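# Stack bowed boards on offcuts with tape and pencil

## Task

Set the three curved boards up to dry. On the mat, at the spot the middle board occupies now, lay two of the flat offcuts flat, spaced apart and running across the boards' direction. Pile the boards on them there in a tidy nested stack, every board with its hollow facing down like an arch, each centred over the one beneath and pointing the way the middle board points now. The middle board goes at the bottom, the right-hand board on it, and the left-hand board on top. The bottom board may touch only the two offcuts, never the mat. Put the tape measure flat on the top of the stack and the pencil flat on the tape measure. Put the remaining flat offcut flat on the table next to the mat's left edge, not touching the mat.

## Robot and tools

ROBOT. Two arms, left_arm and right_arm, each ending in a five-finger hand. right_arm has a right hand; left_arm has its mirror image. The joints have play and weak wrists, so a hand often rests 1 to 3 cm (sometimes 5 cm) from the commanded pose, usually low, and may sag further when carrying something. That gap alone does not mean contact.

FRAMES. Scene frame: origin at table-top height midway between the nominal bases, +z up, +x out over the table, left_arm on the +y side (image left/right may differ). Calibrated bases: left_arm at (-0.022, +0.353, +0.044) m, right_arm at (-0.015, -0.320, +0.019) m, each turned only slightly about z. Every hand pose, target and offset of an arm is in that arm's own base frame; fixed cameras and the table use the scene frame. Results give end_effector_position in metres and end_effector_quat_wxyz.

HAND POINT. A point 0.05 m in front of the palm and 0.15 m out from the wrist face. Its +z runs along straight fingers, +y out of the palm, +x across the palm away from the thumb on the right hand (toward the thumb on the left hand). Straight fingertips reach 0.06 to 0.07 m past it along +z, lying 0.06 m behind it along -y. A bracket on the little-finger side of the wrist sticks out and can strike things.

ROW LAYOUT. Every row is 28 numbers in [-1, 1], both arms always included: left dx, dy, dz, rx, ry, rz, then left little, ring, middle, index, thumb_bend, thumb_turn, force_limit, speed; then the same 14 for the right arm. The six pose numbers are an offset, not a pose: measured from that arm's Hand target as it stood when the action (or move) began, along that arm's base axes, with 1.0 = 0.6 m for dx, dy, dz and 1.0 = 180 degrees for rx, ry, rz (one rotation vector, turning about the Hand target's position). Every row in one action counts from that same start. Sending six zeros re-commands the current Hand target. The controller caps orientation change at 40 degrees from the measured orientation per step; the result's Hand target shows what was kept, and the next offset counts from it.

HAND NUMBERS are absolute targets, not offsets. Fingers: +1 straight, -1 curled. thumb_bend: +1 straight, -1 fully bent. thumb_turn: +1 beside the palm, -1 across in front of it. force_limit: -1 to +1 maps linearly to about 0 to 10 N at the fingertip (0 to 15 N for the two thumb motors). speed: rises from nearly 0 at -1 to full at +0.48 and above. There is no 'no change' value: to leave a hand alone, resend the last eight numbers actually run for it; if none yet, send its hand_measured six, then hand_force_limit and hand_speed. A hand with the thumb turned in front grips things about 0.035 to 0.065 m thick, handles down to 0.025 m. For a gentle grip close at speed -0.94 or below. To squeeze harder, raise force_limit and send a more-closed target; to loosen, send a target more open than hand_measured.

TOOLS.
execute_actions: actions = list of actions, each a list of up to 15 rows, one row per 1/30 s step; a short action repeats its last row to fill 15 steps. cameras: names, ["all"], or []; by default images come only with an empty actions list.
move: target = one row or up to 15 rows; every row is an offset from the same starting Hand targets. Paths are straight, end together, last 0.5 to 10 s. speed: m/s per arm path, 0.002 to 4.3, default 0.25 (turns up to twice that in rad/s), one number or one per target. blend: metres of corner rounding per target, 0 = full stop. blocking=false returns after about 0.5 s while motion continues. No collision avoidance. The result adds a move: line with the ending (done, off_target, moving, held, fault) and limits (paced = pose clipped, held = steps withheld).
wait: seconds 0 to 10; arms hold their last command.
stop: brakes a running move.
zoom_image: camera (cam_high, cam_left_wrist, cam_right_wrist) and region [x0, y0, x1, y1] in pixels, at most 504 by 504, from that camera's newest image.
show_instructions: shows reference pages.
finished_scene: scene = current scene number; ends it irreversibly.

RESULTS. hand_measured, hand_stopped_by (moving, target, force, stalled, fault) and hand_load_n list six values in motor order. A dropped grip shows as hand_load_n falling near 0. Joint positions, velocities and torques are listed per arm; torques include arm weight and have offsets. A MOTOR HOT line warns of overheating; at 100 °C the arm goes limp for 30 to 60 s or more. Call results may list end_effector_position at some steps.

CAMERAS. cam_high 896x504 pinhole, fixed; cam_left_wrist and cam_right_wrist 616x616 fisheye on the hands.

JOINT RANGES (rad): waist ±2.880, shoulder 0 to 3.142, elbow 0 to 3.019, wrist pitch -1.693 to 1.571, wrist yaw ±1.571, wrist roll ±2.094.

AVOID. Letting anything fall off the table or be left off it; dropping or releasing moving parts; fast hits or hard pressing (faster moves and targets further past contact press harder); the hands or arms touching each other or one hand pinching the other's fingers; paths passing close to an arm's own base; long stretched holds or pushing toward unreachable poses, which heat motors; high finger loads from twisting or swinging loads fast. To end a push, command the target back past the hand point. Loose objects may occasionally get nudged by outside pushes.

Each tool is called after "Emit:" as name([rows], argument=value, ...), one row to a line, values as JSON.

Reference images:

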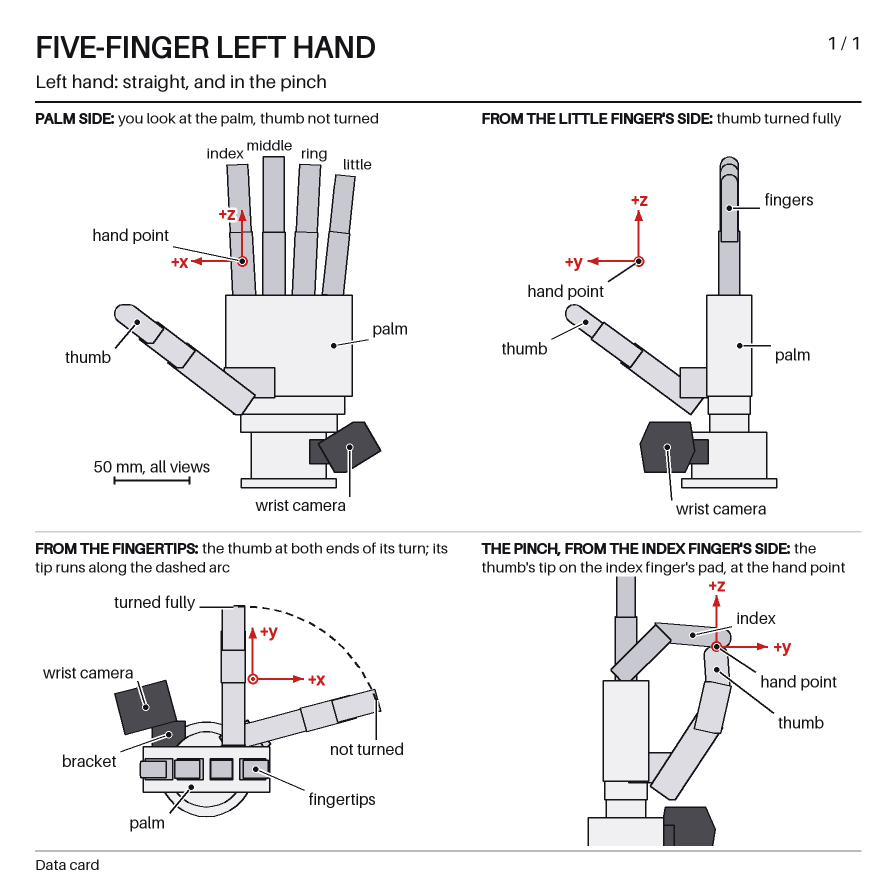

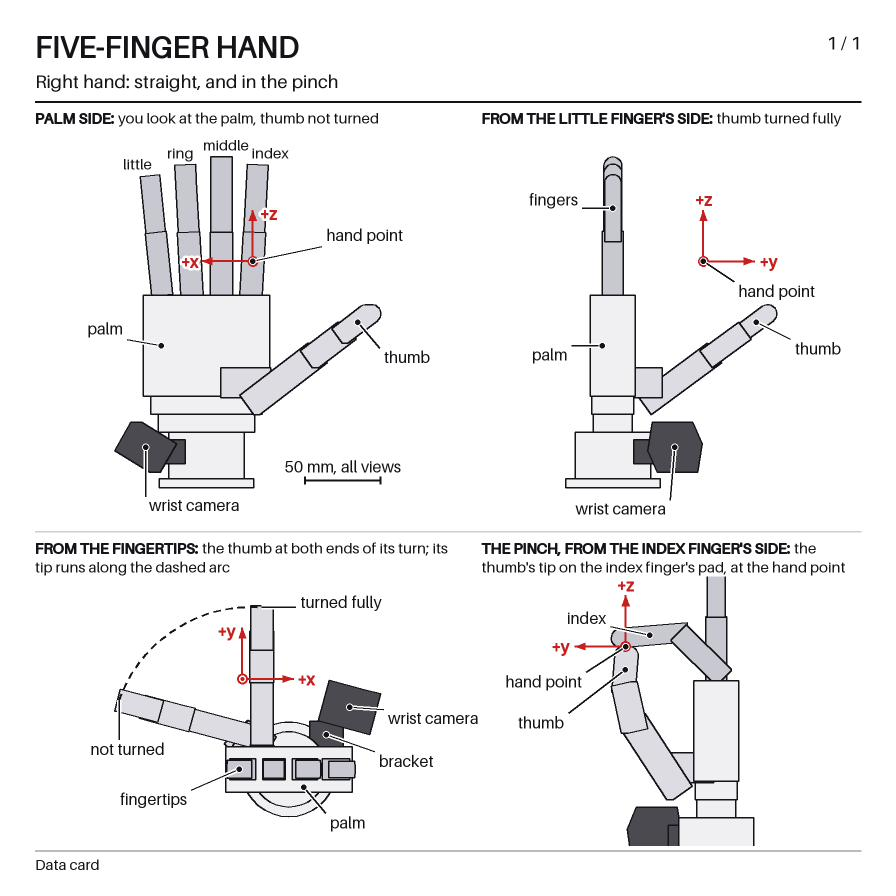

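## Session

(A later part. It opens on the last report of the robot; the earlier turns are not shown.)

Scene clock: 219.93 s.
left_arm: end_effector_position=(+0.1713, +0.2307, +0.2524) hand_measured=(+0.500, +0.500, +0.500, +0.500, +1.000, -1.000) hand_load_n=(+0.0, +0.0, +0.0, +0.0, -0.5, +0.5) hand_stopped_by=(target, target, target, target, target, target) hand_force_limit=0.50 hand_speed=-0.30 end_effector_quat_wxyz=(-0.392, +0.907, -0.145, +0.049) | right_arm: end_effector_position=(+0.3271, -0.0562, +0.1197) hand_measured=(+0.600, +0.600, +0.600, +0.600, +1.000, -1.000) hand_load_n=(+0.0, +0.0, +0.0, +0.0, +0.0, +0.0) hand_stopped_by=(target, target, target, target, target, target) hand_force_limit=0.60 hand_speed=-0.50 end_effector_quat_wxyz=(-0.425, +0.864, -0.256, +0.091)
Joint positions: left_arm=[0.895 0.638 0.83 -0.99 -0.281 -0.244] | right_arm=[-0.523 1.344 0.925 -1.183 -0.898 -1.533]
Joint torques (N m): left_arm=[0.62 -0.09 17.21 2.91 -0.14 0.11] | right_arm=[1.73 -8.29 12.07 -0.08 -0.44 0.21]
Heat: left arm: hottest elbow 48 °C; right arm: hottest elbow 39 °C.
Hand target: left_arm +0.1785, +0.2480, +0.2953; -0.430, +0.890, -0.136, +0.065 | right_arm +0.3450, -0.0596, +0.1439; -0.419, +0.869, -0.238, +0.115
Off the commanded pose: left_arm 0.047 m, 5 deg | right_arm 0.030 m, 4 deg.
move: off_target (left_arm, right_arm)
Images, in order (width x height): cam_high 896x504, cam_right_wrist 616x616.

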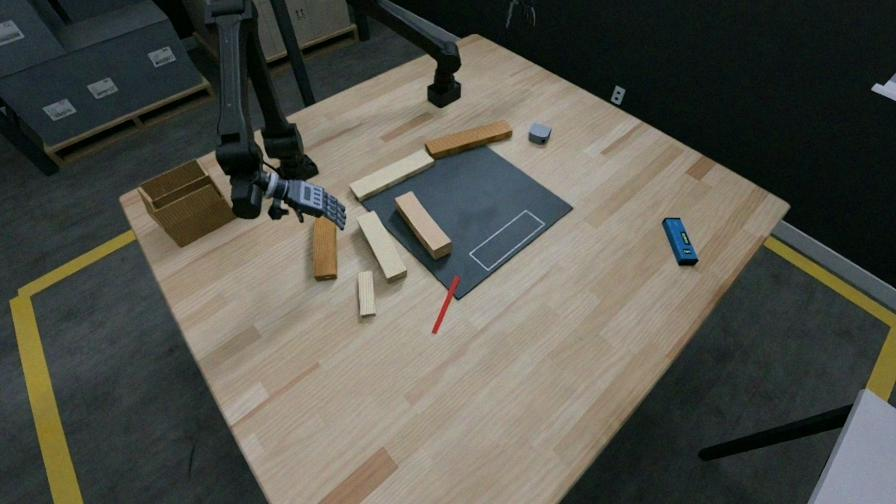

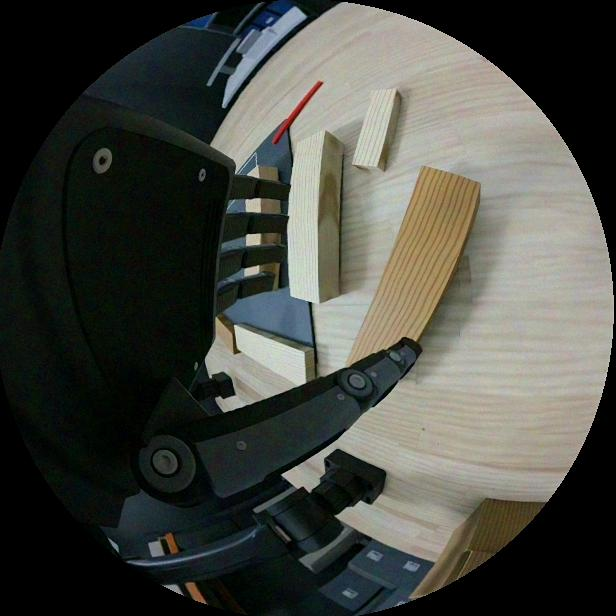

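Emit:
move(target=[0, 0, 0, 0, 0, 0, 0.5, 0.5, 0.5, 0.5, 1, -1, 0.5, -0.3, -0.138, 0.498, -0.04, 0, 0, -0.359, 0.55, 0.6, 0.6, 0.6, 1, -1, 0.6, -0.5], speed=0.25, cameras=["cam_right_wrist", "cam_high"])

Emit:
zoom_image(camera="cam_right_wrist", region=[200, 0, 616, 400])

Scene clock: 228.63 s.
left_arm: end_effector_position=(+0.1713, +0.2307, +0.2524) hand_measured=(+0.500, +0.500, +0.500, +0.500, +1.000, -1.000) hand_load_n=(+0.0, +0.0, -0.5, +0.0, +0.0, +0.0) hand_stopped_by=(target, target, target, target, target, target) hand_force_limit=0.50 hand_speed=-0.30 end_effector_quat_wxyz=(-0.392, +0.907, -0.145, +0.049) | right_arm: end_effector_position=(+0.2527, +0.2175, +0.0947) hand_measured=(+0.550, +0.600, +0.600, +0.600, +1.000, -1.000) hand_load_n=(+0.0, +0.0, +0.0, +0.0, +0.0, +0.0) hand_stopped_by=(target, target, target, target, target, target) hand_force_limit=0.60 hand_speed=-0.50 end_effector_quat_wxyz=(-0.269, +0.616, -0.665, +0.326)
Joint positions: left_arm=[0.895 0.638 0.83 -0.99 -0.281 -0.244] | right_arm=[0.969 0.965 0.567 -0.681 0.752 0.85]
Joint torques (N m): left_arm=[0.38 0.5 17.22 2.77 -0.09 0.07] | right_arm=[1.67 -2.26 13.33 0.68 0.56 0.23]
Heat: left arm: hottest elbow 48 °C; right arm: hottest elbow 40 °C.
Hand target: left_arm +0.1785, +0.2480, +0.2953; -0.430, +0.890, -0.136, +0.065 | right_arm +0.2622, +0.2392, +0.1199; -0.293, +0.607, -0.665, +0.321
Off the commanded pose: left_arm 0.047 m, 5 deg | right_arm 0.035 m, 3 deg.
move: off_target (left_arm, right_arm)
Images, in order (width x height): cam_high 896x504, cam_right_wrist 616x616.

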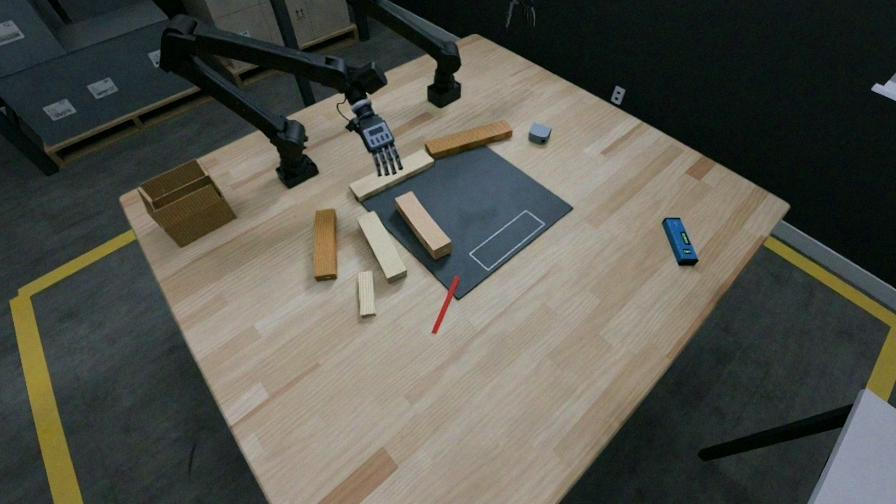

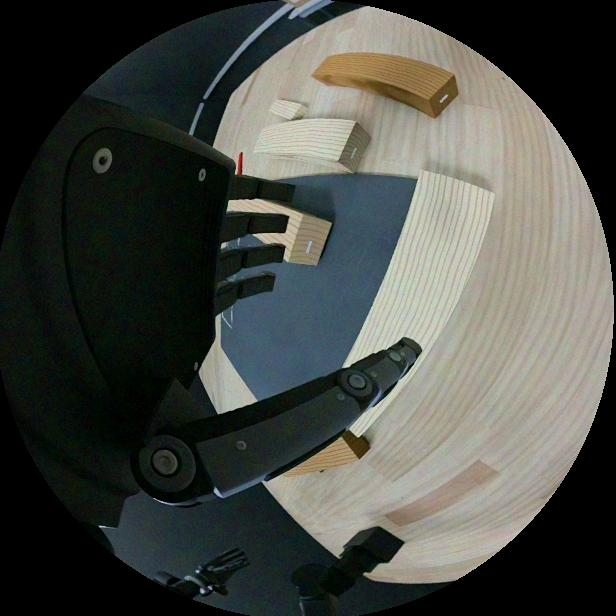

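Scaled by 1.212 from the camera's 616x616 image, which has a finer 880x880 frame.

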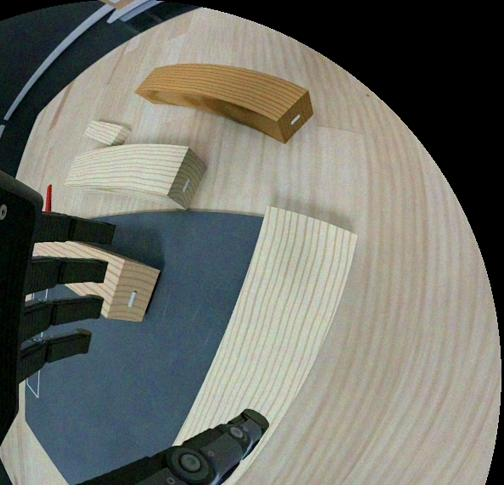

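Emit:
move(target=[0, 0, 0, 0, 0, 0, 0.5, 0.5, 0.5, 0.5, 1, -1, 0.5, -0.3, -0.033, 0.018, -0.09, 0, 0, 0, 0.55, 0.6, 0.6, 0.6, 1, -1, 0.6, -0.5], speed=0.1, cameras=["cam_right_wrist", "cam_high"])

Emit:
zoom_image(camera="cam_high", region=[340, 90, 460, 210])

Scene clock: 233.17 s.
left_arm: end_effector_position=(+0.1713, +0.2307, +0.2524) hand_measured=(+0.500, +0.500, +0.500, +0.500, +1.000, -1.000) hand_load_n=(-0.5, +0.0, +0.0, +0.0, +0.0, +0.0) hand_stopped_by=(target, target, target, target, target, target) hand_force_limit=0.50 hand_speed=-0.30 end_effector_quat_wxyz=(-0.392, +0.907, -0.145, +0.049) | right_arm: end_effector_position=(+0.2407, +0.2381, +0.0607) hand_measured=(+0.550, +0.600, +0.600, +0.600, +1.000, -1.000) hand_load_n=(+0.0, +0.0, +0.0, +0.0, +0.0, +0.0) hand_stopped_by=(target, target, target, target, target, target) hand_force_limit=0.60 hand_speed=-0.50 end_effector_quat_wxyz=(-0.277, +0.611, -0.667, +0.325)
Joint positions: left_arm=[0.895 0.638 0.83 -0.99 -0.281 -0.244] | right_arm=[1.055 1.066 0.527 -0.597 0.794 0.957]
Joint torques (N m): left_arm=[0.79 -0.21 17.24 2.88 -0.14 0.1] | right_arm=[1.67 -2.84 8.36 1.7 0.59 0.21]
Heat: left arm: hottest elbow 48 °C; right arm: hottest elbow 40 °C.
Hand target: left_arm +0.1785, +0.2480, +0.2953; -0.430, +0.890, -0.136, +0.065 | right_arm +0.2424, +0.2500, +0.0659; -0.293, +0.607, -0.665, +0.321
Off the commanded pose: left_arm 0.047 m, 5 deg | right_arm 0.013 m, 2 deg.
move: off_target (left_arm, right_arm)
Images, in order (width x height): cam_high 896x504, cam_right_wrist 616x616.

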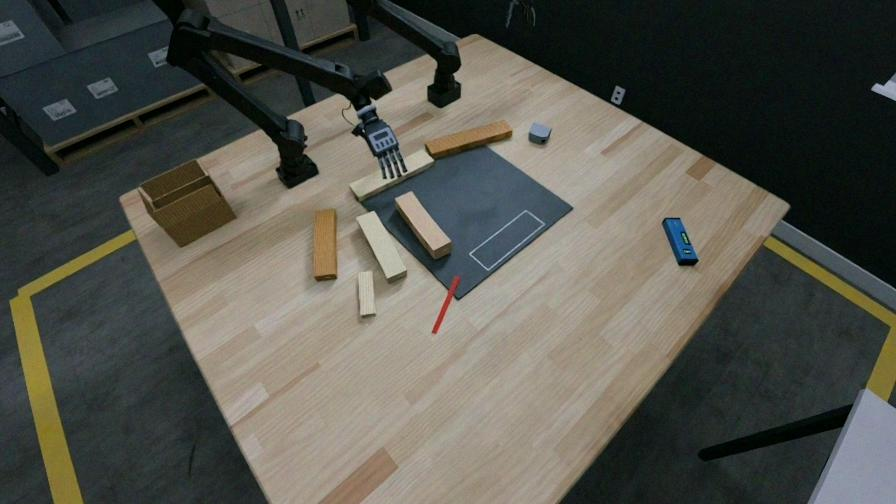

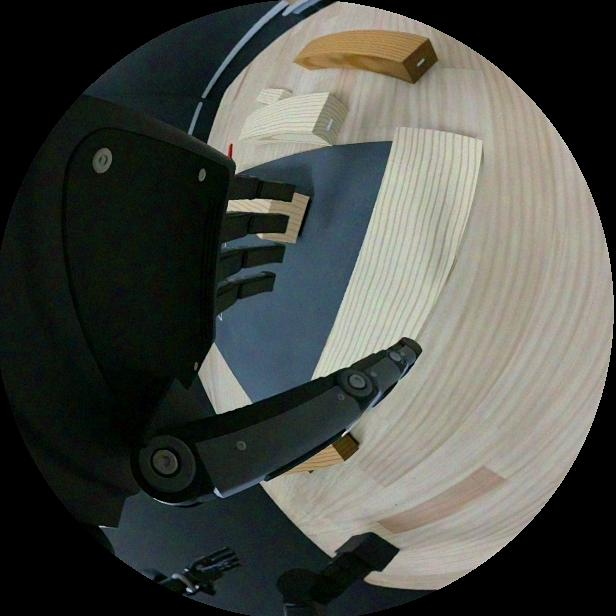

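Scaled by 4.200 from the camera's 896x504 image, which has a finer 1280x720 frame.

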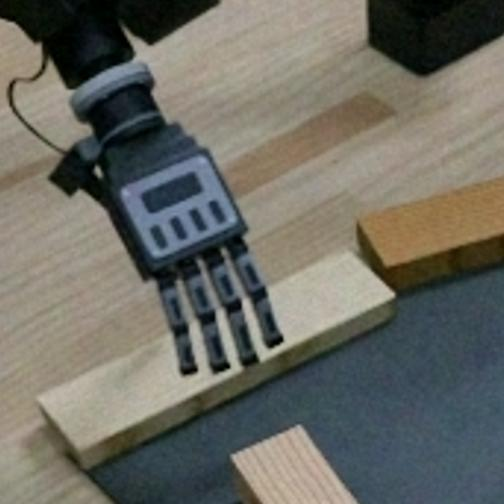

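Emit:
move(target=[0, 0, 0, 0, 0, 0, 0.5, 0.5, 0.5, 0.5, 1, -1, 0.5, -0.3, -0.03, 0.025, -0.06, 0, 0, 0, 0.55, 0.6, 0.6, 0.6, 1, -1, 0.6, -0.5], speed=0.07, cameras=["cam_right_wrist"])

Scene clock: 236.23 s.
left_arm: end_effector_position=(+0.1713, +0.2307, +0.2524) hand_measured=(+0.500, +0.500, +0.500, +0.500, +1.000, -1.000) hand_load_n=(+0.0, +0.0, +0.0, +0.0, +0.0, +0.0) hand_stopped_by=(target, target, target, target, target, target) hand_force_limit=0.50 hand_speed=-0.30 end_effector_quat_wxyz=(-0.392, +0.907, -0.145, +0.049) | right_arm: end_effector_position=(+0.2239, +0.2534, +0.0263) hand_measured=(+0.550, +0.600, +0.600, +0.600, +1.000, -1.000) hand_load_n=(+0.0, +0.0, +0.0, +0.0, +0.0, +0.0) hand_stopped_by=(target, target, target, target, target, target) hand_force_limit=0.60 hand_speed=-0.50 end_effector_quat_wxyz=(+0.278, -0.611, +0.666, -0.325)
Joint positions: left_arm=[0.895 0.638 0.83 -0.99 -0.281 -0.244] | right_arm=[1.141 1.179 0.499 -0.537 0.829 1.072]
Joint torques (N m): left_arm=[0.73 -0.21 17.07 2.77 -0.11 0.05] | right_arm=[1.61 -3.55 7.43 1.54 0.63 0.23]
Heat: left arm: hottest elbow 48 °C; right arm: hottest elbow 40 °C.
Hand target: left_arm +0.1785, +0.2480, +0.2953; -0.430, +0.890, -0.136, +0.065 | right_arm +0.2244, +0.2650, +0.0299; +0.293, -0.607, +0.665, -0.321
Off the commanded pose: left_arm 0.047 m, 5 deg | right_arm 0.012 m, 2 deg.
move: off_target (left_arm, right_arm)
Images, in order (width x height): cam_right_wrist 616x616.

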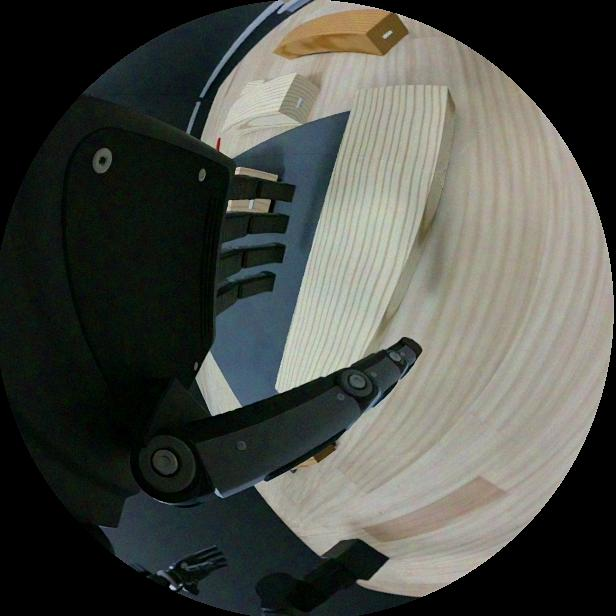

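Emit:
move(target=[0, 0, 0, 0, 0, 0, 0.5, 0.5, 0.5, 0.5, 1, -1, 0.5, -0.3, 0.0, 0.0, -0.028, 0, 0, 0, 0.55, 0.6, 0.6, 0.6, 1, -1, 0.6, -0.5], speed=0.05, cameras=["cam_right_wrist"])

Scene clock: 238.13 s.
left_arm: end_effector_position=(+0.1713, +0.2307, +0.2524) hand_measured=(+0.500, +0.500, +0.500, +0.500, +1.000, -1.000) hand_load_n=(+0.0, +0.0, +0.0, +0.0, +0.0, +0.0) hand_stopped_by=(target, target, target, target, target, target) hand_force_limit=0.50 hand_speed=-0.30 end_effector_quat_wxyz=(-0.392, +0.907, -0.145, +0.049) | right_arm: end_effector_position=(+0.2244, +0.2547, +0.0104) hand_measured=(+0.550, +0.600, +0.600, +0.600, +1.000, -1.000) hand_load_n=(+0.0, +0.0, +0.0, +0.0, +0.0, +0.0) hand_stopped_by=(target, target, target, target, target, target) hand_force_limit=0.60 hand_speed=-0.50 end_effector_quat_wxyz=(+0.279, -0.609, +0.667, -0.325)
Joint positions: left_arm=[0.895 0.638 0.83 -0.99 -0.281 -0.244] | right_arm=[1.141 1.225 0.478 -0.467 0.829 1.073]
Joint torques (N m): left_arm=[0.97 -0.26 17.1 2.78 -0.11 0.09] | right_arm=[1.55 -3.72 6.97 1.57 0.62 0.22]
Heat: left arm: hottest elbow 48 °C; right arm: hottest elbow 40 °C.
Hand target: left_arm +0.1785, +0.2480, +0.2953; -0.430, +0.890, -0.136, +0.065 | right_arm +0.2244, +0.2650, +0.0131; +0.293, -0.607, +0.665, -0.321
Off the commanded pose: left_arm 0.047 m, 5 deg | right_arm 0.011 m, 2 deg.
move: off_target (left_arm, right_arm)
Images, in order (width x height): cam_right_wrist 616x616.

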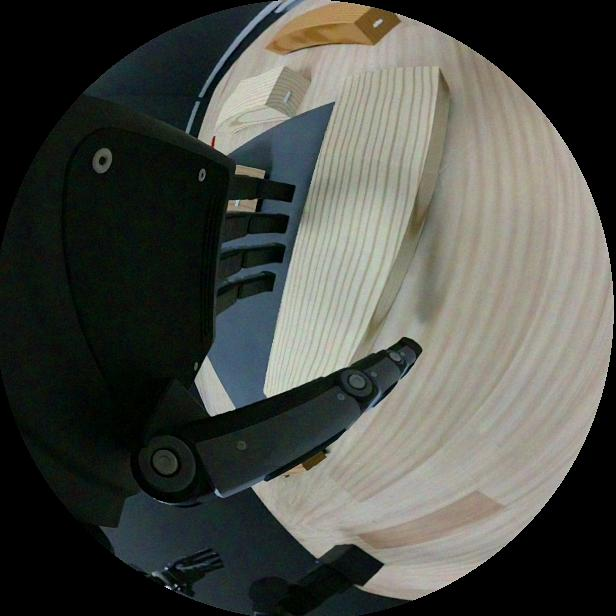

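Emit:
move([
  [0, 0, 0, 0, 0, 0, 0.5, 0.5, 0.5, 0.5, 1, -1, 0.5, -0.3, 0.0, -0.015, 0.0, 0, 0, 0, 0.05, 0.05, 0.0, 0.0, 1, -1, -0.3, -0.8],
  [0, 0, 0, 0, 0, 0, 0.5, 0.5, 0.5, 0.5, 1, -1, 0.5, -0.3, 0.0, -0.015, 0.0, 0, 0, 0, 0.05, 0.05, 0.0, 0.0, 0.3, -1, 0.6, -0.8],
], speed=0.06, cameras=["cam_right_wrist"])

Scene clock: 242.27 s.
left_arm: end_effector_position=(+0.1713, +0.2307, +0.2524) hand_measured=(+0.500, +0.500, +0.500, +0.500, +1.000, -1.000) hand_load_n=(+0.0, +0.0, +0.0, +0.0, +0.0, +0.0) hand_stopped_by=(target, target, target, target, target, target) hand_force_limit=0.50 hand_speed=-0.30 end_effector_quat_wxyz=(-0.392, +0.907, -0.145, +0.049) | right_arm: end_effector_position=(+0.2257, +0.2515, +0.0093) hand_measured=(+0.332, +0.344, +0.326, +0.308, +0.754, -1.000) hand_load_n=(+2.0, +0.0, +4.0, +8.0, +11.5, +0.5) hand_stopped_by=(force, force, force, force, force, target) hand_force_limit=0.60 hand_speed=-0.80 end_effector_quat_wxyz=(+0.284, -0.605, +0.667, -0.329)
Joint positions: left_arm=[0.895 0.638 0.83 -0.99 -0.281 -0.244] | right_arm=[1.141 1.222 0.464 -0.447 0.843 1.072]
Joint torques (N m): left_arm=[0.73 -0.21 17.17 2.85 -0.11 0.08] | right_arm=[0.62 -5.25 6.27 1.1 0 0.05]
Heat: left arm: hottest elbow 48 °C; right arm: hottest elbow 40 °C.
Hand target: left_arm +0.1785, +0.2480, +0.2953; -0.430, +0.890, -0.136, +0.065 | right_arm +0.2244, +0.2560, +0.0131; +0.292, -0.607, +0.665, -0.321
Off the commanded pose: left_arm 0.047 m, 5 deg | right_arm 0.006 m, 1 deg.
move: off_target (left_arm)
Images, in order (width x height): cam_right_wrist 616x616.

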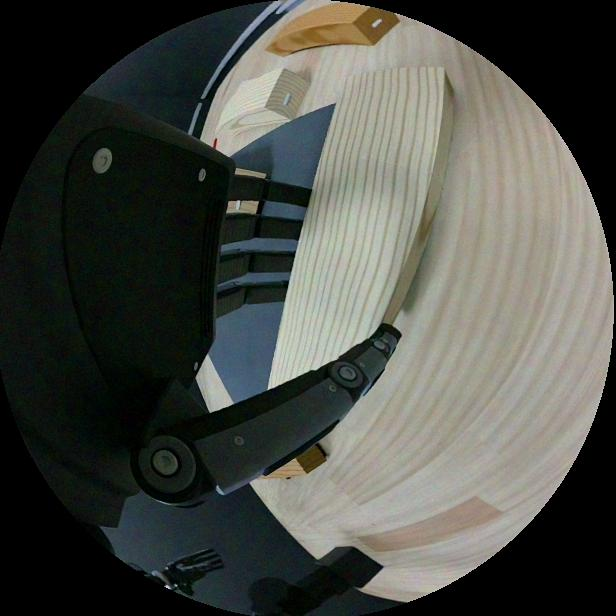

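Emit:
move([
  [0, 0, 0, 0, 0, 0, 0.5, 0.5, 0.5, 0.5, 1, -1, 0.5, -0.3, 0.01, 0.01, 0.23, 0, 0, 0, 0.05, 0.05, 0.0, 0.0, 0.3, -1, 0.6, -0.8],
  [0, 0, 0, 0, 0, 0, 0.5, 0.5, 0.5, 0.5, 1, -1, 0.5, -0.3, 0.545, 0.218, 0.28, 0, 0, -0.058, 0.05, 0.05, 0.0, 0.0, 0.3, -1, 0.6, -0.8],
], speed=[0.08, 0.15], cameras=["cam_right_wrist", "cam_high"])

Emit:
zoom_image(camera="cam_high", region=[360, 90, 580, 310])

Scene clock: 250.83 s.
left_arm: end_effector_position=(+0.1713, +0.2307, +0.2524) hand_measured=(+0.500, +0.500, +0.500, +0.500, +1.000, -1.000) hand_load_n=(+0.0, +0.0, +0.0, +0.0, +0.0, +0.0) hand_stopped_by=(target, target, target, target, target, target) hand_force_limit=0.50 hand_speed=-0.30 end_effector_quat_wxyz=(-0.392, +0.907, -0.145, +0.049) | right_arm: end_effector_position=(+0.5249, +0.3772, +0.1360) hand_measured=(+0.332, +0.344, +0.326, +0.308, +0.754, -1.000) hand_load_n=(+0.5, +0.0, +4.0, +7.0, +11.5, +0.5) hand_stopped_by=(force, force, force, force, force, target) hand_force_limit=0.60 hand_speed=-0.80 end_effector_quat_wxyz=(+0.227, -0.565, +0.714, -0.345)
Joint positions: left_arm=[0.895 0.638 0.83 -0.99 -0.281 -0.244] | right_arm=[0.747 1.781 1.487 -0.773 0.718 0.787]
Joint torques (N m): left_arm=[0.5 -0.38 17.26 2.84 -0.11 0.08] | right_arm=[-0.5 -14.27 15.24 0.91 0.41 0.02]
Heat: left arm: hottest elbow 48 °C; right arm: hottest elbow 41 °C.
Hand target: left_arm +0.1785, +0.2480, +0.2953; -0.430, +0.890, -0.136, +0.065 | right_arm +0.5514, +0.3868, +0.1811; +0.262, -0.544, +0.718, -0.347
Off the commanded pose: left_arm 0.047 m, 5 deg | right_arm 0.053 m, 5 deg.
move: off_target (left_arm, right_arm)
Images, in order (width x height): cam_high 896x504, cam_right_wrist 616x616.

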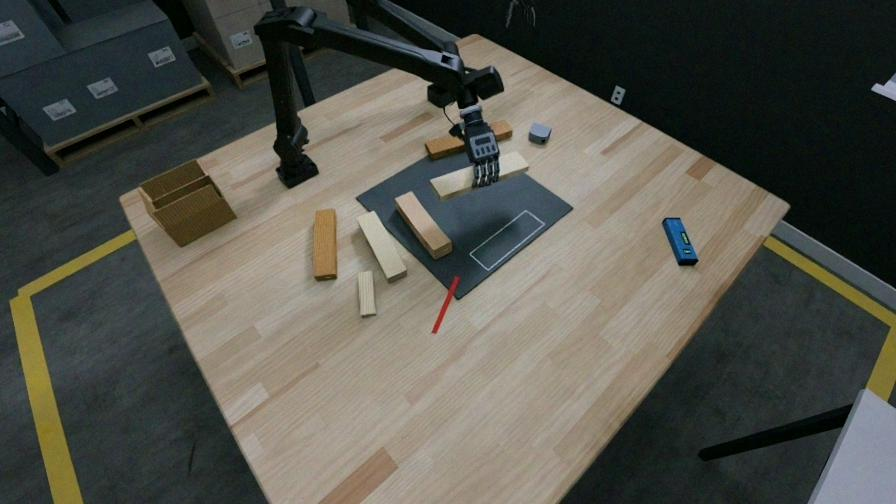

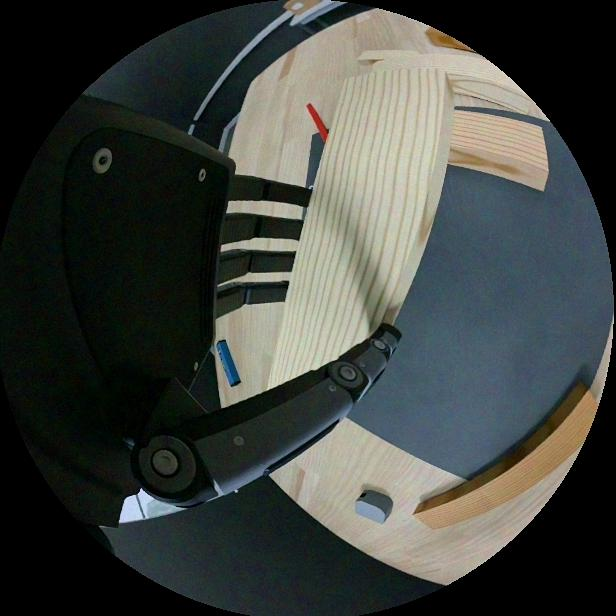

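Scaled by 2.291 from the camera's 896x504 image, which has a finer 1280x720 frame.

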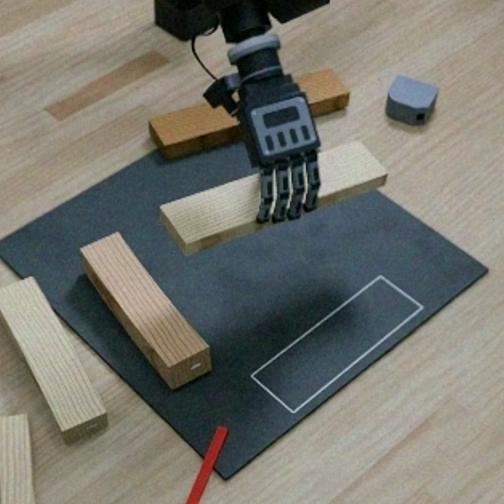

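Emit:
move(target=[0, 0, 0, 0, 0, 0, 0.5, 0.5, 0.5, 0.5, 1, -1, 0.5, -0.3, -0.01, 0.035, -0.19, 0, 0, -0.02, 0.05, 0.05, 0.0, 0.0, 0.3, -1, 0.6, -0.8], speed=0.1, cameras=["cam_right_wrist", "cam_high"])

Emit:
zoom_image(camera="cam_high", region=[390, 110, 560, 280])

Scene clock: 254.63 s.
left_arm: end_effector_position=(+0.1713, +0.2307, +0.2524) hand_measured=(+0.500, +0.500, +0.500, +0.500, +1.000, -1.000) hand_load_n=(+0.0, +0.0, +0.0, +0.0, +0.0, +0.0) hand_stopped_by=(target, target, target, target, target, target) hand_force_limit=0.50 hand_speed=-0.30 end_effector_quat_wxyz=(-0.392, +0.907, -0.145, +0.049) | right_arm: end_effector_position=(+0.5373, +0.3887, +0.0415) hand_measured=(+0.332, +0.344, +0.326, +0.308, +0.754, -1.000) hand_load_n=(+0.5, +0.0, +4.0, +7.5, +12.0, +0.0) hand_stopped_by=(force, force, force, force, force, target) hand_force_limit=0.60 hand_speed=-0.80 end_effector_quat_wxyz=(+0.216, -0.537, +0.734, -0.356)
Joint positions: left_arm=[0.895 0.638 0.83 -0.99 -0.281 -0.244] | right_arm=[0.758 1.937 1.456 -0.651 0.763 0.888]
Joint torques (N m): left_arm=[0.73 -0.21 17.16 2.85 -0.12 0.07] | right_arm=[1.55 -16.03 9.57 1.92 0.78 0.22]
Heat: left arm: hottest elbow 49 °C; right arm: hottest elbow 41 °C.
Hand target: left_arm +0.1785, +0.2480, +0.2953; -0.430, +0.890, -0.136, +0.065 | right_arm +0.5454, +0.4078, +0.0671; +0.251, -0.521, +0.734, -0.355
Off the commanded pose: left_arm 0.047 m, 5 deg | right_arm 0.033 m, 4 deg.
move: off_target (left_arm, right_arm)
Images, in order (width x height): cam_high 896x504, cam_right_wrist 616x616.

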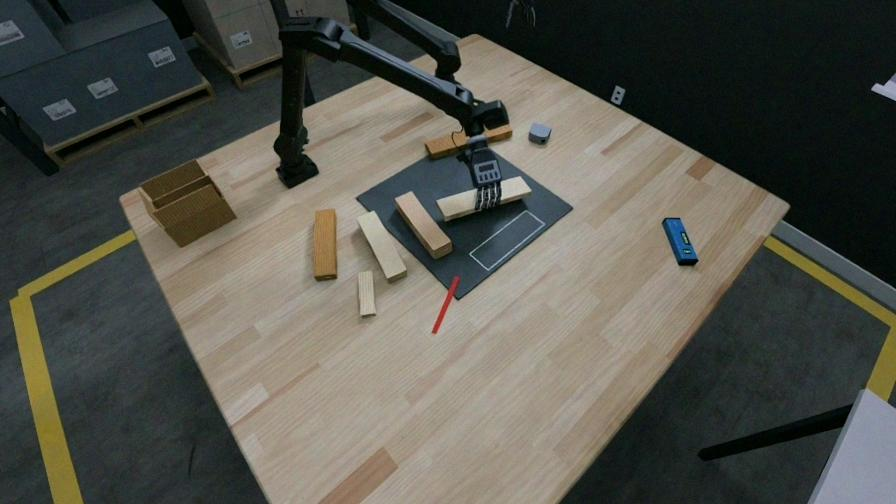

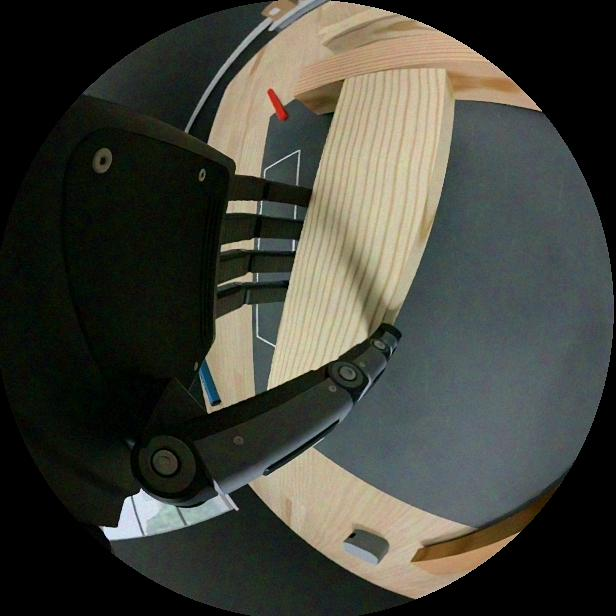

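Scaled by 2.965 from the camera's 896x504 image, which has a finer 1280x720 frame.

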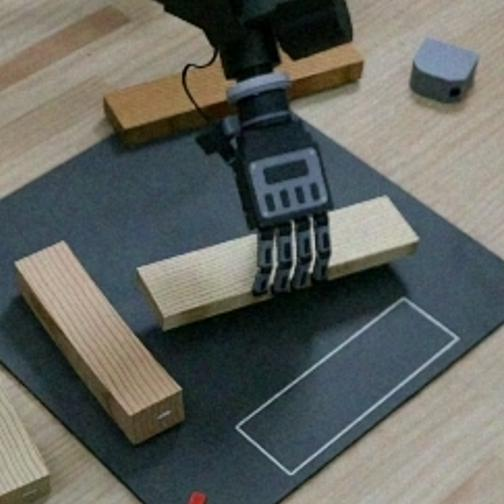

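Emit:
move([
  [0, 0, 0, 0, 0, 0, 0.5, 0.5, 0.5, 0.5, 1, -1, 0.5, -0.3, -0.005, 0.025, -0.06, 0, 0, 0.008, 0.05, 0.05, 0.0, 0.0, 0.3, -1, 0.6, -0.8],
  [0, 0, 0, 0, 0, 0, 0.5, 0.5, 0.5, 0.5, 1, -1, 0.5, -0.3, -0.008, 0.02, -0.095, 0, 0, 0.008, 0.05, 0.05, 0.0, 0.0, 0.3, -1, 0.6, -0.8],
], speed=[0.06, 0.03], cameras=["cam_high"])

Emit:
zoom_image(camera="cam_high", region=[390, 110, 560, 280])

Scene clock: 258.37 s.
left_arm: end_effector_position=(+0.1713, +0.2307, +0.2524) hand_measured=(+0.500, +0.500, +0.500, +0.500, +1.000, -1.000) hand_load_n=(+0.0, +0.0, +0.0, +0.0, +0.0, +0.0) hand_stopped_by=(target, target, target, target, target, target) hand_force_limit=0.50 hand_speed=-0.30 end_effector_quat_wxyz=(-0.392, +0.907, -0.145, +0.049) | right_arm: end_effector_position=(+0.5360, +0.4033, +0.0060) hand_measured=(+0.332, +0.344, +0.326, +0.308, +0.754, -1.000) hand_load_n=(+0.0, +0.0, +3.0, +6.5, +11.5, -1.0) hand_stopped_by=(force, force, force, force, force, target) hand_force_limit=0.60 hand_speed=-0.80 end_effector_quat_wxyz=(+0.231, -0.538, +0.728, -0.356)
Joint positions: left_arm=[0.895 0.638 0.83 -0.99 -0.281 -0.244] | right_arm=[0.778 1.991 1.426 -0.537 0.772 0.882]
Joint torques (N m): left_arm=[0.38 -0.03 17.11 2.84 -0.13 0.11] | right_arm=[1.44 -14.56 8.02 2.65 0.34 0.12]
Heat: left arm: hottest elbow 49 °C; right arm: hottest elbow 41 °C.
Hand target: left_arm +0.1785, +0.2480, +0.2953; -0.430, +0.890, -0.136, +0.065 | right_arm +0.5406, +0.4198, +0.0101; +0.255, -0.530, +0.728, -0.352
Off the commanded pose: left_arm 0.047 m, 5 deg | right_arm 0.018 m, 3 deg.
move: off_target (left_arm, right_arm)
Images, in order (width x height): cam_high 896x504.

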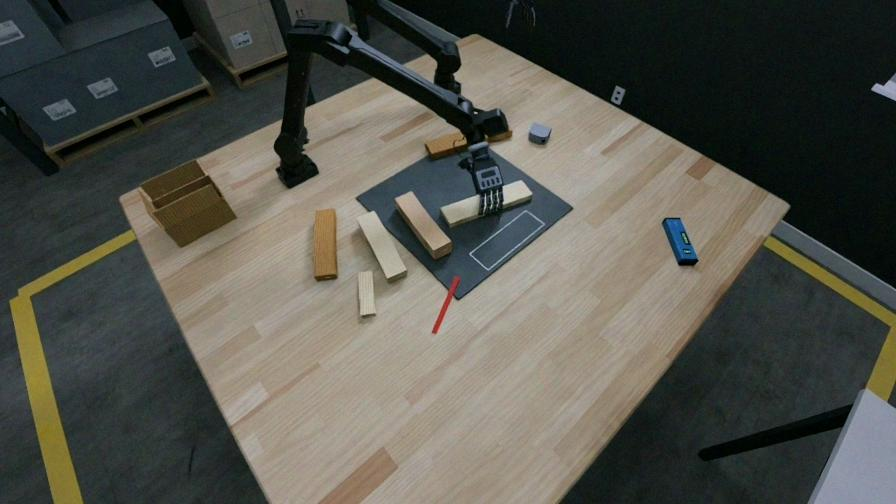

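Scaled by 2.965 from the camera's 896x504 image, which has a finer 1280x720 frame.

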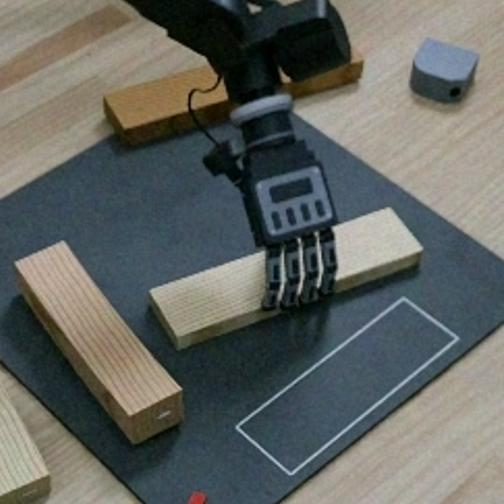

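Emit:
move(target=[0, 0, 0, 0, 0, 0, 0.5, 0.5, 0.5, 0.5, 1, -1, 0.5, -0.3, -0.03, -0.02, -0.008, 0, 0, 0.0, 0.05, 0.05, 0.0, 0.0, 0.3, -1, 0.6, -0.8], speed=0.04, cameras=["cam_high"])

Emit:
zoom_image(camera="cam_high", region=[390, 110, 560, 280])

Scene clock: 261.23 s.
left_arm: end_effector_position=(+0.1713, +0.2307, +0.2524) hand_measured=(+0.500, +0.500, +0.500, +0.500, +1.000, -1.000) hand_load_n=(+0.0, +0.0, +0.0, +0.0, -0.5, +0.0) hand_stopped_by=(target, target, target, target, target, target) hand_force_limit=0.50 hand_speed=-0.30 end_effector_quat_wxyz=(-0.392, +0.907, -0.145, +0.049) | right_arm: end_effector_position=(+0.5342, +0.4021, +0.0062) hand_measured=(+0.332, +0.344, +0.326, +0.308, +0.754, -1.000) hand_load_n=(+2.5, +0.5, +4.0, +7.5, +11.0, +0.5) hand_stopped_by=(force, force, force, force, force, target) hand_force_limit=0.60 hand_speed=-0.80 end_effector_quat_wxyz=(+0.252, -0.528, +0.729, -0.354)
Joint positions: left_arm=[0.895 0.638 0.83 -0.99 -0.281 -0.244] | right_arm=[0.779 1.969 1.373 -0.459 0.775 0.882]
Joint torques (N m): left_arm=[0.73 -0.62 17.11 2.89 -0.11 0.06] | right_arm=[1.61 -15.38 5.68 0.98 0.35 0.2]
Heat: left arm: hottest elbow 49 °C; right arm: hottest elbow 41 °C.
Hand target: left_arm +0.1785, +0.2480, +0.2953; -0.430, +0.890, -0.136, +0.065 | right_arm +0.5226, +0.4078, +0.0053; +0.255, -0.530, +0.728, -0.352
Off the commanded pose: left_arm 0.047 m, 5 deg | right_arm 0.013 m, 1 deg.
move: off_target (left_arm, right_arm)
Images, in order (width x height): cam_high 896x504.

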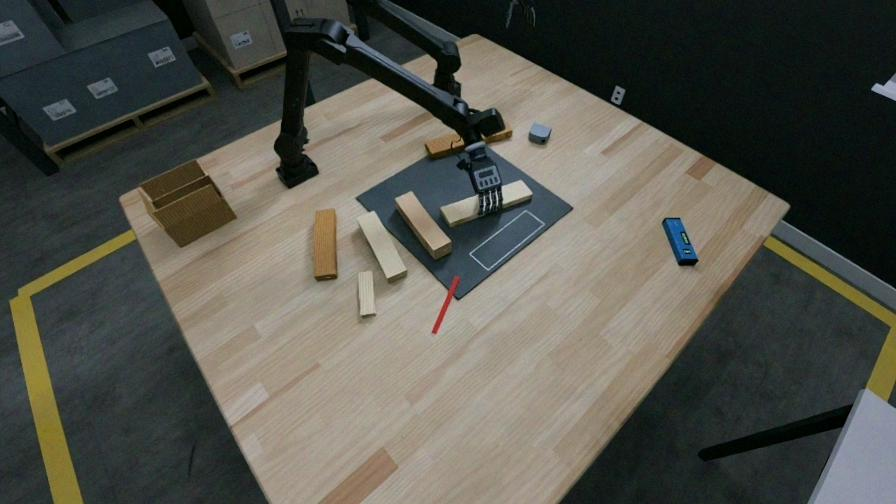

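Scaled by 2.965 from the camera's 896x504 image, which has a finer 1280x720 frame.

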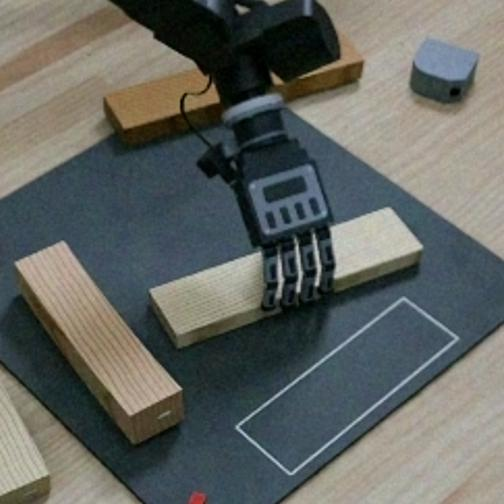

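Emit:
move([
  [0, 0, 0, 0, 0, 0, 0.5, 0.5, 0.5, 0.5, 1, -1, 0.5, -0.3, 0.018, -0.006, 0.005, 0, 0, 0, 0.05, 0.05, 0.0, 0.0, 0.3, -1, 0.6, -0.8],
  [0, 0, 0, 0, 0, 0, 0.5, 0.5, 0.5, 0.5, 1, -1, 0.5, -0.3, 0.018, -0.006, 0.005, 0, 0, 0, 0.6, 0.6, 0.6, 0.6, 1, -1, 0.6, -0.5],
  [0, 0, 0, 0, 0, 0, 0.5, 0.5, 0.5, 0.5, 1, -1, 0.5, -0.3, 0.04, 0.006, 0.24, 0, 0, 0, 0.6, 0.6, 0.6, 0.6, 1, -1, 0.6, -0.5],
], speed=[0.05, 0.05, 0.12], cameras=["cam_right_wrist"])

Scene clock: 266.13 s.
left_arm: end_effector_position=(+0.1713, +0.2307, +0.2524) hand_measured=(+0.500, +0.500, +0.500, +0.500, +1.000, -1.000) hand_load_n=(+0.0, +0.0, +0.0, +0.0, +0.0, +0.0) hand_stopped_by=(target, target, target, target, target, target) hand_force_limit=0.50 hand_speed=-0.30 end_effector_quat_wxyz=(-0.392, +0.907, -0.145, +0.049) | right_arm: end_effector_position=(+0.5291, +0.4010, +0.0999) hand_measured=(+0.600, +0.600, +0.600, +0.600, +1.000, -1.000) hand_load_n=(+0.0, +0.0, +0.0, +0.0, +0.0, +0.0) hand_stopped_by=(target, target, target, target, target, target) hand_force_limit=0.60 hand_speed=-0.50 end_effector_quat_wxyz=(+0.220, -0.546, +0.726, -0.355)
Joint positions: left_arm=[0.895 0.638 0.83 -0.99 -0.281 -0.244] | right_arm=[0.781 1.877 1.53 -0.781 0.766 0.882]
Joint torques (N m): left_arm=[0.67 -0.21 17.1 2.84 -0.13 0.07] | right_arm=[-0.26 -17.03 13.39 0.59 0.29 -0.01]
Heat: left arm: hottest elbow 49 °C; right arm: hottest elbow 41 °C.
Hand target: left_arm +0.1785, +0.2480, +0.2953; -0.430, +0.890, -0.136, +0.065 | right_arm +0.5466, +0.4114, +0.1493; +0.255, -0.530, +0.728, -0.352
Off the commanded pose: left_arm 0.047 m, 5 deg | right_arm 0.053 m, 4 deg.
move: off_target (left_arm, right_arm)
Images, in order (width x height): cam_right_wrist 616x616.

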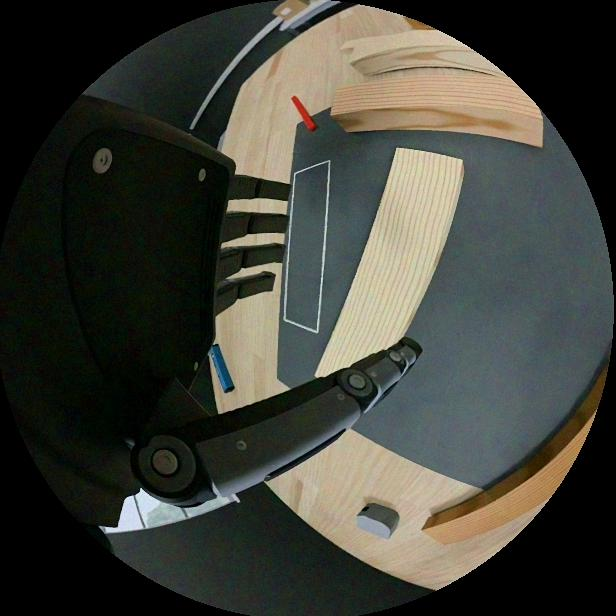

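Emit:
move(target=[0, 0, 0, 0, 0, 0, 0.5, 0.5, 0.5, 0.5, 1, -1, 0.5, -0.3, -0.437, 0.286, -0.03, 0, 0, 0, 0.6, 0.6, 0.6, 0.6, 1, -1, 0.6, -0.5], speed=0.25, cameras=["cam_right_wrist", "cam_high"])

Emit:
zoom_image(camera="cam_right_wrist", region=[220, 80, 520, 480])

Scene clock: 271.17 s.
left_arm: end_effector_position=(+0.1713, +0.2307, +0.2524) hand_measured=(+0.500, +0.500, +0.500, +0.500, +1.000, -1.000) hand_load_n=(+0.0, +0.0, +0.0, +0.0, +0.0, +0.5) hand_stopped_by=(target, target, target, target, target, target) hand_force_limit=0.50 hand_speed=-0.30 end_effector_quat_wxyz=(-0.392, +0.907, -0.145, +0.049) | right_arm: end_effector_position=(+0.2751, +0.5677, +0.1135) hand_measured=(+0.600, +0.600, +0.600, +0.600, +1.000, -1.000) hand_load_n=(+0.5, +0.0, +0.0, +0.0, +0.0, +0.0) hand_stopped_by=(target, target, target, target, target, target) hand_force_limit=0.60 hand_speed=-0.50 end_effector_quat_wxyz=(+0.238, -0.544, +0.720, -0.360)
Joint positions: left_arm=[0.895 0.638 0.83 -0.99 -0.281 -0.244] | right_arm=[1.302 1.988 1.745 -1.416 0.89 1.621]
Joint torques (N m): left_arm=[0.62 0.03 17.11 2.74 -0.1 0.1] | right_arm=[0.15 -14.68 12.6 -0.2 0.69 0.22]
Heat: left arm: hottest elbow 49 °C; right arm: hottest elbow 41 °C.
Hand target: left_arm +0.1785, +0.2480, +0.2953; -0.430, +0.890, -0.136, +0.065 | right_arm +0.2844, +0.5830, +0.1313; +0.255, -0.530, +0.728, -0.352
Off the commanded pose: left_arm 0.047 m, 5 deg | right_arm 0.025 m, 3 deg.
move: off_target (left_arm, right_arm)
Images, in order (width x height): cam_high 896x504, cam_right_wrist 616x616.

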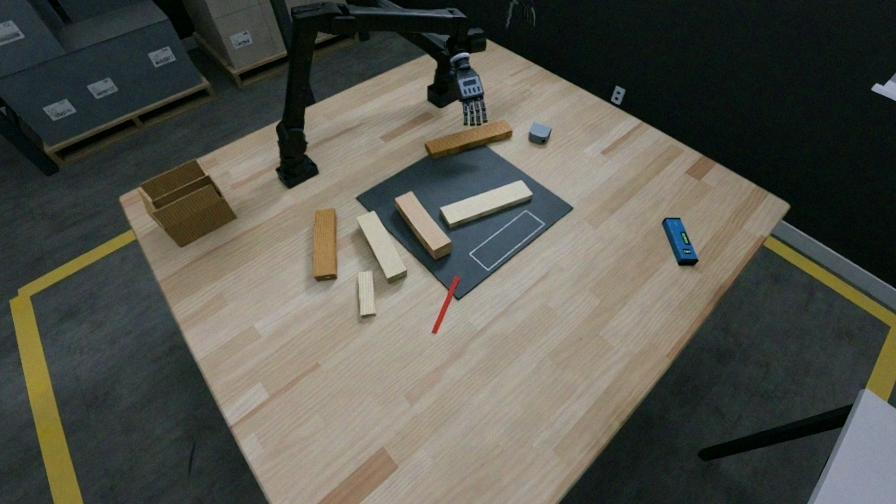

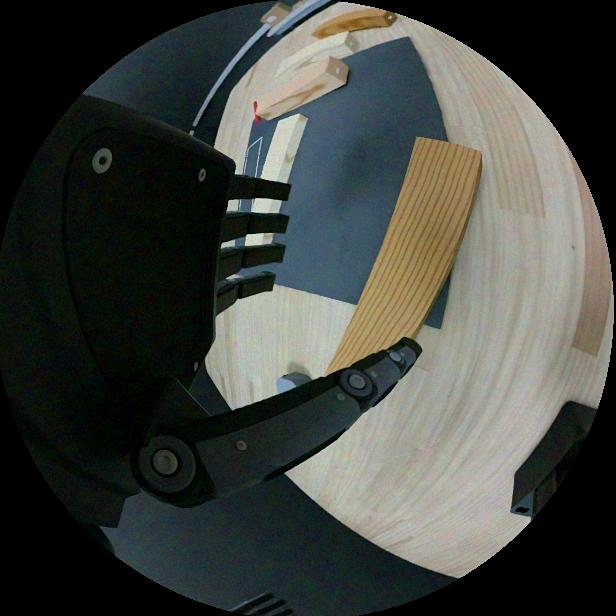

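Scaled by 1.260 from the camera's 616x616 image, which has a finer 880x880 frame.

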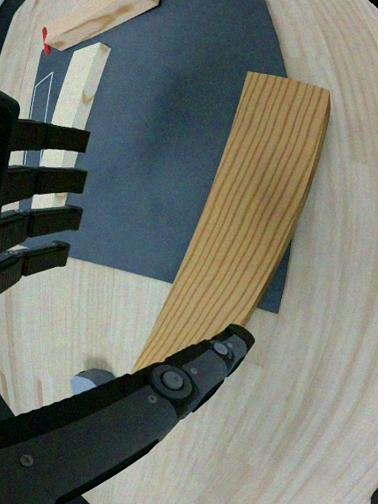

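Emit:
move(target=[0, 0, 0, 0, 0, 0, 0.5, 0.5, 0.5, 0.5, 1, -1, 0.5, -0.3, -0.02, -0.02, -0.16, 0, 0, 0, 0.6, 0.6, 0.6, 0.6, 1, -1, 0.6, -0.5], speed=0.1, cameras=["cam_right_wrist"])

Scene clock: 274.73 s.
left_arm: end_effector_position=(+0.1713, +0.2307, +0.2524) hand_measured=(+0.500, +0.500, +0.500, +0.500, +1.000, -1.000) hand_load_n=(+0.0, +0.0, +0.0, +0.0, -0.5, +0.0) hand_stopped_by=(target, target, target, target, target, target) hand_force_limit=0.50 hand_speed=-0.30 end_effector_quat_wxyz=(-0.392, +0.907, -0.145, +0.049) | right_arm: end_effector_position=(+0.2739, +0.5615, +0.0334) hand_measured=(+0.600, +0.600, +0.600, +0.600, +1.000, -1.000) hand_load_n=(+0.0, +0.0, +0.0, +0.0, +0.0, +0.0) hand_stopped_by=(target, target, target, target, target, target) hand_force_limit=0.60 hand_speed=-0.50 end_effector_quat_wxyz=(+0.243, -0.535, +0.726, -0.357)
Joint positions: left_arm=[0.895 0.638 0.83 -0.99 -0.281 -0.244] | right_arm=[1.302 2.04 1.605 -1.223 0.89 1.644]
Joint torques (N m): left_arm=[0.85 0.15 17.26 2.8 -0.12 0.04] | right_arm=[1.32 -14.97 7.83 0.7 0.65 0.22]
Heat: left arm: hottest elbow 49 °C; right arm: hottest elbow 41 °C.
Hand target: left_arm +0.1785, +0.2480, +0.2953; -0.430, +0.890, -0.136, +0.065 | right_arm +0.2724, +0.5710, +0.0353; +0.255, -0.530, +0.728, -0.352
Off the commanded pose: left_arm 0.047 m, 5 deg | right_arm 0.010 m, 2 deg.
move: off_target (left_arm)
Images, in order (width x height): cam_right_wrist 616x616.

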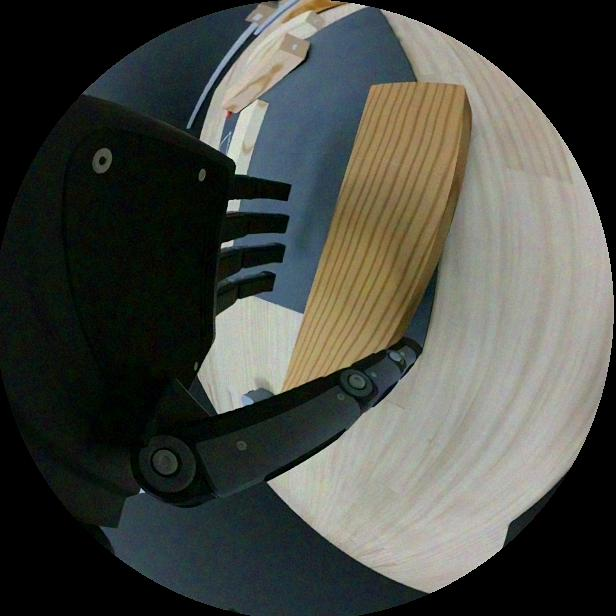

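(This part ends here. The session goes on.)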